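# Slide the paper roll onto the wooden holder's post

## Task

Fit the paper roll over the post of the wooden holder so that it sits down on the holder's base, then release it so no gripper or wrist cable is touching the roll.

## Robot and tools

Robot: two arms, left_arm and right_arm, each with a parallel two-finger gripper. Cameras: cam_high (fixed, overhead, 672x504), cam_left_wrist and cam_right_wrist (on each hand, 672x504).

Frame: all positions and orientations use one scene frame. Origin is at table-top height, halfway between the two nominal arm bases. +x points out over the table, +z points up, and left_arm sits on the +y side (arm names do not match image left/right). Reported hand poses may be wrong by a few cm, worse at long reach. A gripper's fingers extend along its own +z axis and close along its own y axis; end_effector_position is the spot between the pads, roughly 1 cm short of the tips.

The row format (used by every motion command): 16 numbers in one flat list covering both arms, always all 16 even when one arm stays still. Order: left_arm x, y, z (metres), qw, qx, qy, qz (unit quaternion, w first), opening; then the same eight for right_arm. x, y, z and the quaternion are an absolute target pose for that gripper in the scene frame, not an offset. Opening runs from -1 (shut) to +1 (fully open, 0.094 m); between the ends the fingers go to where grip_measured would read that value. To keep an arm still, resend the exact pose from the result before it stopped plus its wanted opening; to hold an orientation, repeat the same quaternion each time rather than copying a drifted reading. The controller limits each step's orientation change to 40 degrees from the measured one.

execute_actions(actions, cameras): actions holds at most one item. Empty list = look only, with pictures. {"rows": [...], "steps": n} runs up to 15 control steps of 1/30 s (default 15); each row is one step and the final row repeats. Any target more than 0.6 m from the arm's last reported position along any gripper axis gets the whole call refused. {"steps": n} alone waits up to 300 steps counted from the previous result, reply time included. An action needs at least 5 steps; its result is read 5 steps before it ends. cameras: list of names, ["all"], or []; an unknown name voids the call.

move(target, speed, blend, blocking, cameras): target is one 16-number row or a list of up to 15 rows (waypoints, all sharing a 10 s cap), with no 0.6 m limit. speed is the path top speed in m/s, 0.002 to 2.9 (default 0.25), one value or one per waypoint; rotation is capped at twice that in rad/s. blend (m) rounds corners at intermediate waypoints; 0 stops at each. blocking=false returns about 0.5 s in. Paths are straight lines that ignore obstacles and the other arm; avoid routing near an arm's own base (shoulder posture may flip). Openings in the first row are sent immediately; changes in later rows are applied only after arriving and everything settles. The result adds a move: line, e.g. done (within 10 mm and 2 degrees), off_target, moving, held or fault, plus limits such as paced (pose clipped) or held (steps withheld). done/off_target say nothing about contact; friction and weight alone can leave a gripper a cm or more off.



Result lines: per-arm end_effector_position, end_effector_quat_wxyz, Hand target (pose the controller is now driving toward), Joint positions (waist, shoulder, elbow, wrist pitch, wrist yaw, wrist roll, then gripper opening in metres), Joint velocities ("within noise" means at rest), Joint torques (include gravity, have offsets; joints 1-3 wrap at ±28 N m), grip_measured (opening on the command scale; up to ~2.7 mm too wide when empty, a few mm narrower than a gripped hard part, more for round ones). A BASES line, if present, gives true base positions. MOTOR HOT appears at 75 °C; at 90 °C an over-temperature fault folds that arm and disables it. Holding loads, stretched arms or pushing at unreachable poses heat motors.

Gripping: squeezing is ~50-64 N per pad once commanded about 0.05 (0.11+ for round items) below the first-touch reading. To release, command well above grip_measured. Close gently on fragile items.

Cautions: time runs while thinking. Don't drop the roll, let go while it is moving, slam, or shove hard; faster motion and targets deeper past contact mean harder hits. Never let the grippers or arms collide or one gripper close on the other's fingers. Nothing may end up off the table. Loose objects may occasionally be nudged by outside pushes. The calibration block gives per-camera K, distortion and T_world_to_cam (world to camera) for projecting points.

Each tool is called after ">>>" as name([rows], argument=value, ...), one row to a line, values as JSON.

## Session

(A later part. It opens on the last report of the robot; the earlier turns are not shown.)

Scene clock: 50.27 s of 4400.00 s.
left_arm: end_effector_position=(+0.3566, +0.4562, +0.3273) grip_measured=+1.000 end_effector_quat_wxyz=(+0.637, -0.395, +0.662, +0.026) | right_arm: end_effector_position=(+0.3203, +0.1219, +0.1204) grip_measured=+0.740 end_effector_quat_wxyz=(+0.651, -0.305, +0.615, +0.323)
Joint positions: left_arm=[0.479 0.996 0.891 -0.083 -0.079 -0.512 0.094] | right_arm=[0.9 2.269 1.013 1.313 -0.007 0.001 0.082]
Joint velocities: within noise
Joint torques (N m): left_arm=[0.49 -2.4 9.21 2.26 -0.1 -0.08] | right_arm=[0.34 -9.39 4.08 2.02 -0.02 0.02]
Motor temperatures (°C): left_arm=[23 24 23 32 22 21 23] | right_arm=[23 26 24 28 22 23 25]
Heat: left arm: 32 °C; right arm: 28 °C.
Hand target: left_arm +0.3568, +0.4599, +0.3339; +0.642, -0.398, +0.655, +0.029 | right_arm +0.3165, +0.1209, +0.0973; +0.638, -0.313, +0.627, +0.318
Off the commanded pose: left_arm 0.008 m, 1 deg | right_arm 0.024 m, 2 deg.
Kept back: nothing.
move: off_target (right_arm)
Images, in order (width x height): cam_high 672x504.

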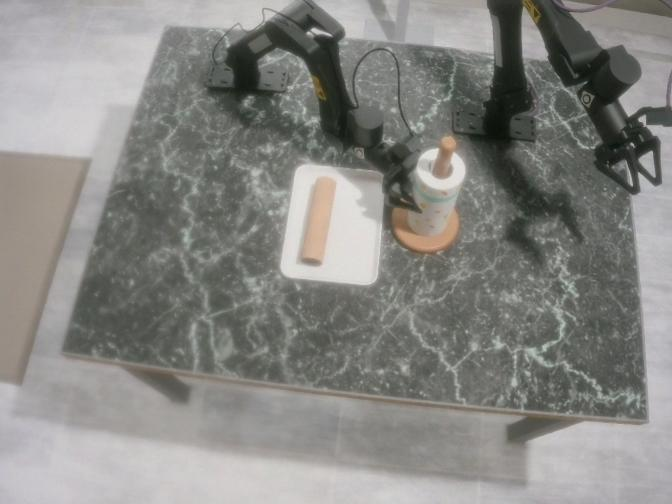

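>>> move([
  [0.357, 0.46, 0.334, 0.6421, -0.3975, 0.6544, 0.0289, 1.0, 0.3203, 0.1219, 0.119, 0.651, -0.305, 0.615, 0.323, 0.74],
  [0.357, 0.46, 0.334, 0.6421, -0.3975, 0.6544, 0.0289, 1.0, 0.3203, 0.1219, 0.119, 0.651, -0.305, 0.615, 0.323, 1.0],
  [0.357, 0.46, 0.334, 0.6421, -0.3975, 0.6544, 0.0289, 1.0, 0.2477, 0.0264, 0.122, 0.651, -0.305, 0.615, 0.323, 1.0],
], speed=[0.1, 0.1, 0.2], cameras=["cam_high", "cam_right_wrist"])

Scene clock: 53.37 s of 4400.00 s.
left_arm: end_effector_position=(+0.3566, +0.4562, +0.3273) grip_measured=+1.000 end_effector_quat_wxyz=(+0.637, -0.395, +0.662, +0.026) | right_arm: end_effector_position=(+0.2480, +0.0283, +0.0821) grip_measured=+0.998 end_effector_quat_wxyz=(+0.598, -0.330, +0.667, +0.297)
Joint positions: left_arm=[0.479 0.996 0.891 -0.083 -0.079 -0.512 0.094] | right_arm=[0.9 2.05 0.495 1.447 -0.007 0.001 0.094]
Joint velocities: within noise
Joint torques (N m): left_arm=[0.43 -2.36 9.25 2.27 -0.11 -0.06] | right_arm=[-0.25 -12.6 2.47 3.25 -0.04 0.03]
Motor temperatures (°C): left_arm=[23 24 23 32 22 21 23] | right_arm=[23 26 24 29 22 23 25]
Heat: left arm: 32 °C; right arm: 29 °C.
Hand target: left_arm +0.3568, +0.4599, +0.3339; +0.642, -0.398, +0.655, +0.029 | right_arm +0.2477, +0.0264, +0.1206; +0.641, -0.310, +0.626, +0.318
Off the commanded pose: left_arm 0.008 m, 1 deg | right_arm 0.040 m, 9 deg.
joint sent to its limit (right arm) — joint 4 (wrist pitch), upper limit.
Kept back: nothing.
move: off_target (right_arm)
camera_calibration:
cam_right_wrist: T_world_to_cam=[[0.812862, -0.570617, 0.116838, -0.195867], [-0.249957, -0.522929, -0.814903, 0.167418], [0.526096, 0.633199, -0.567699, 0.0021842], [0, 0, 0, 1]] pos_world=[0.199911, -0.0256004, 0.160554]
Images, in order (width x height): cam_high 672x504, cam_right_wrist 672x504.

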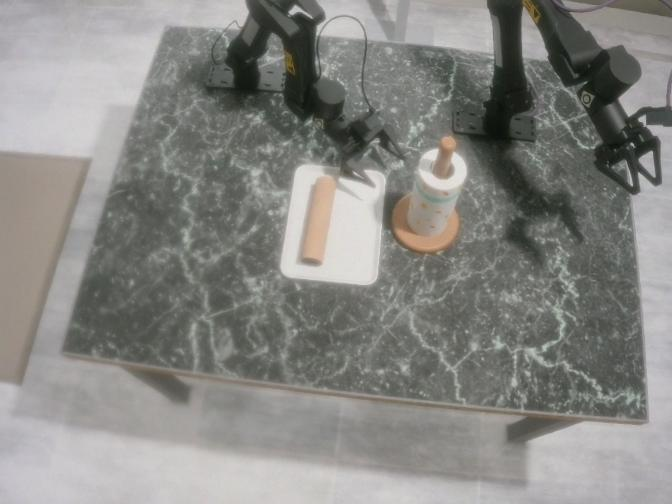

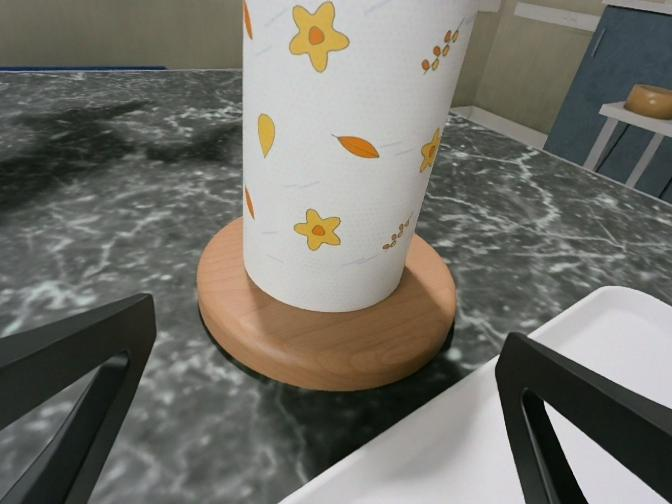

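>>> finished_scene(scene=1)

The scene is finished: the task was done.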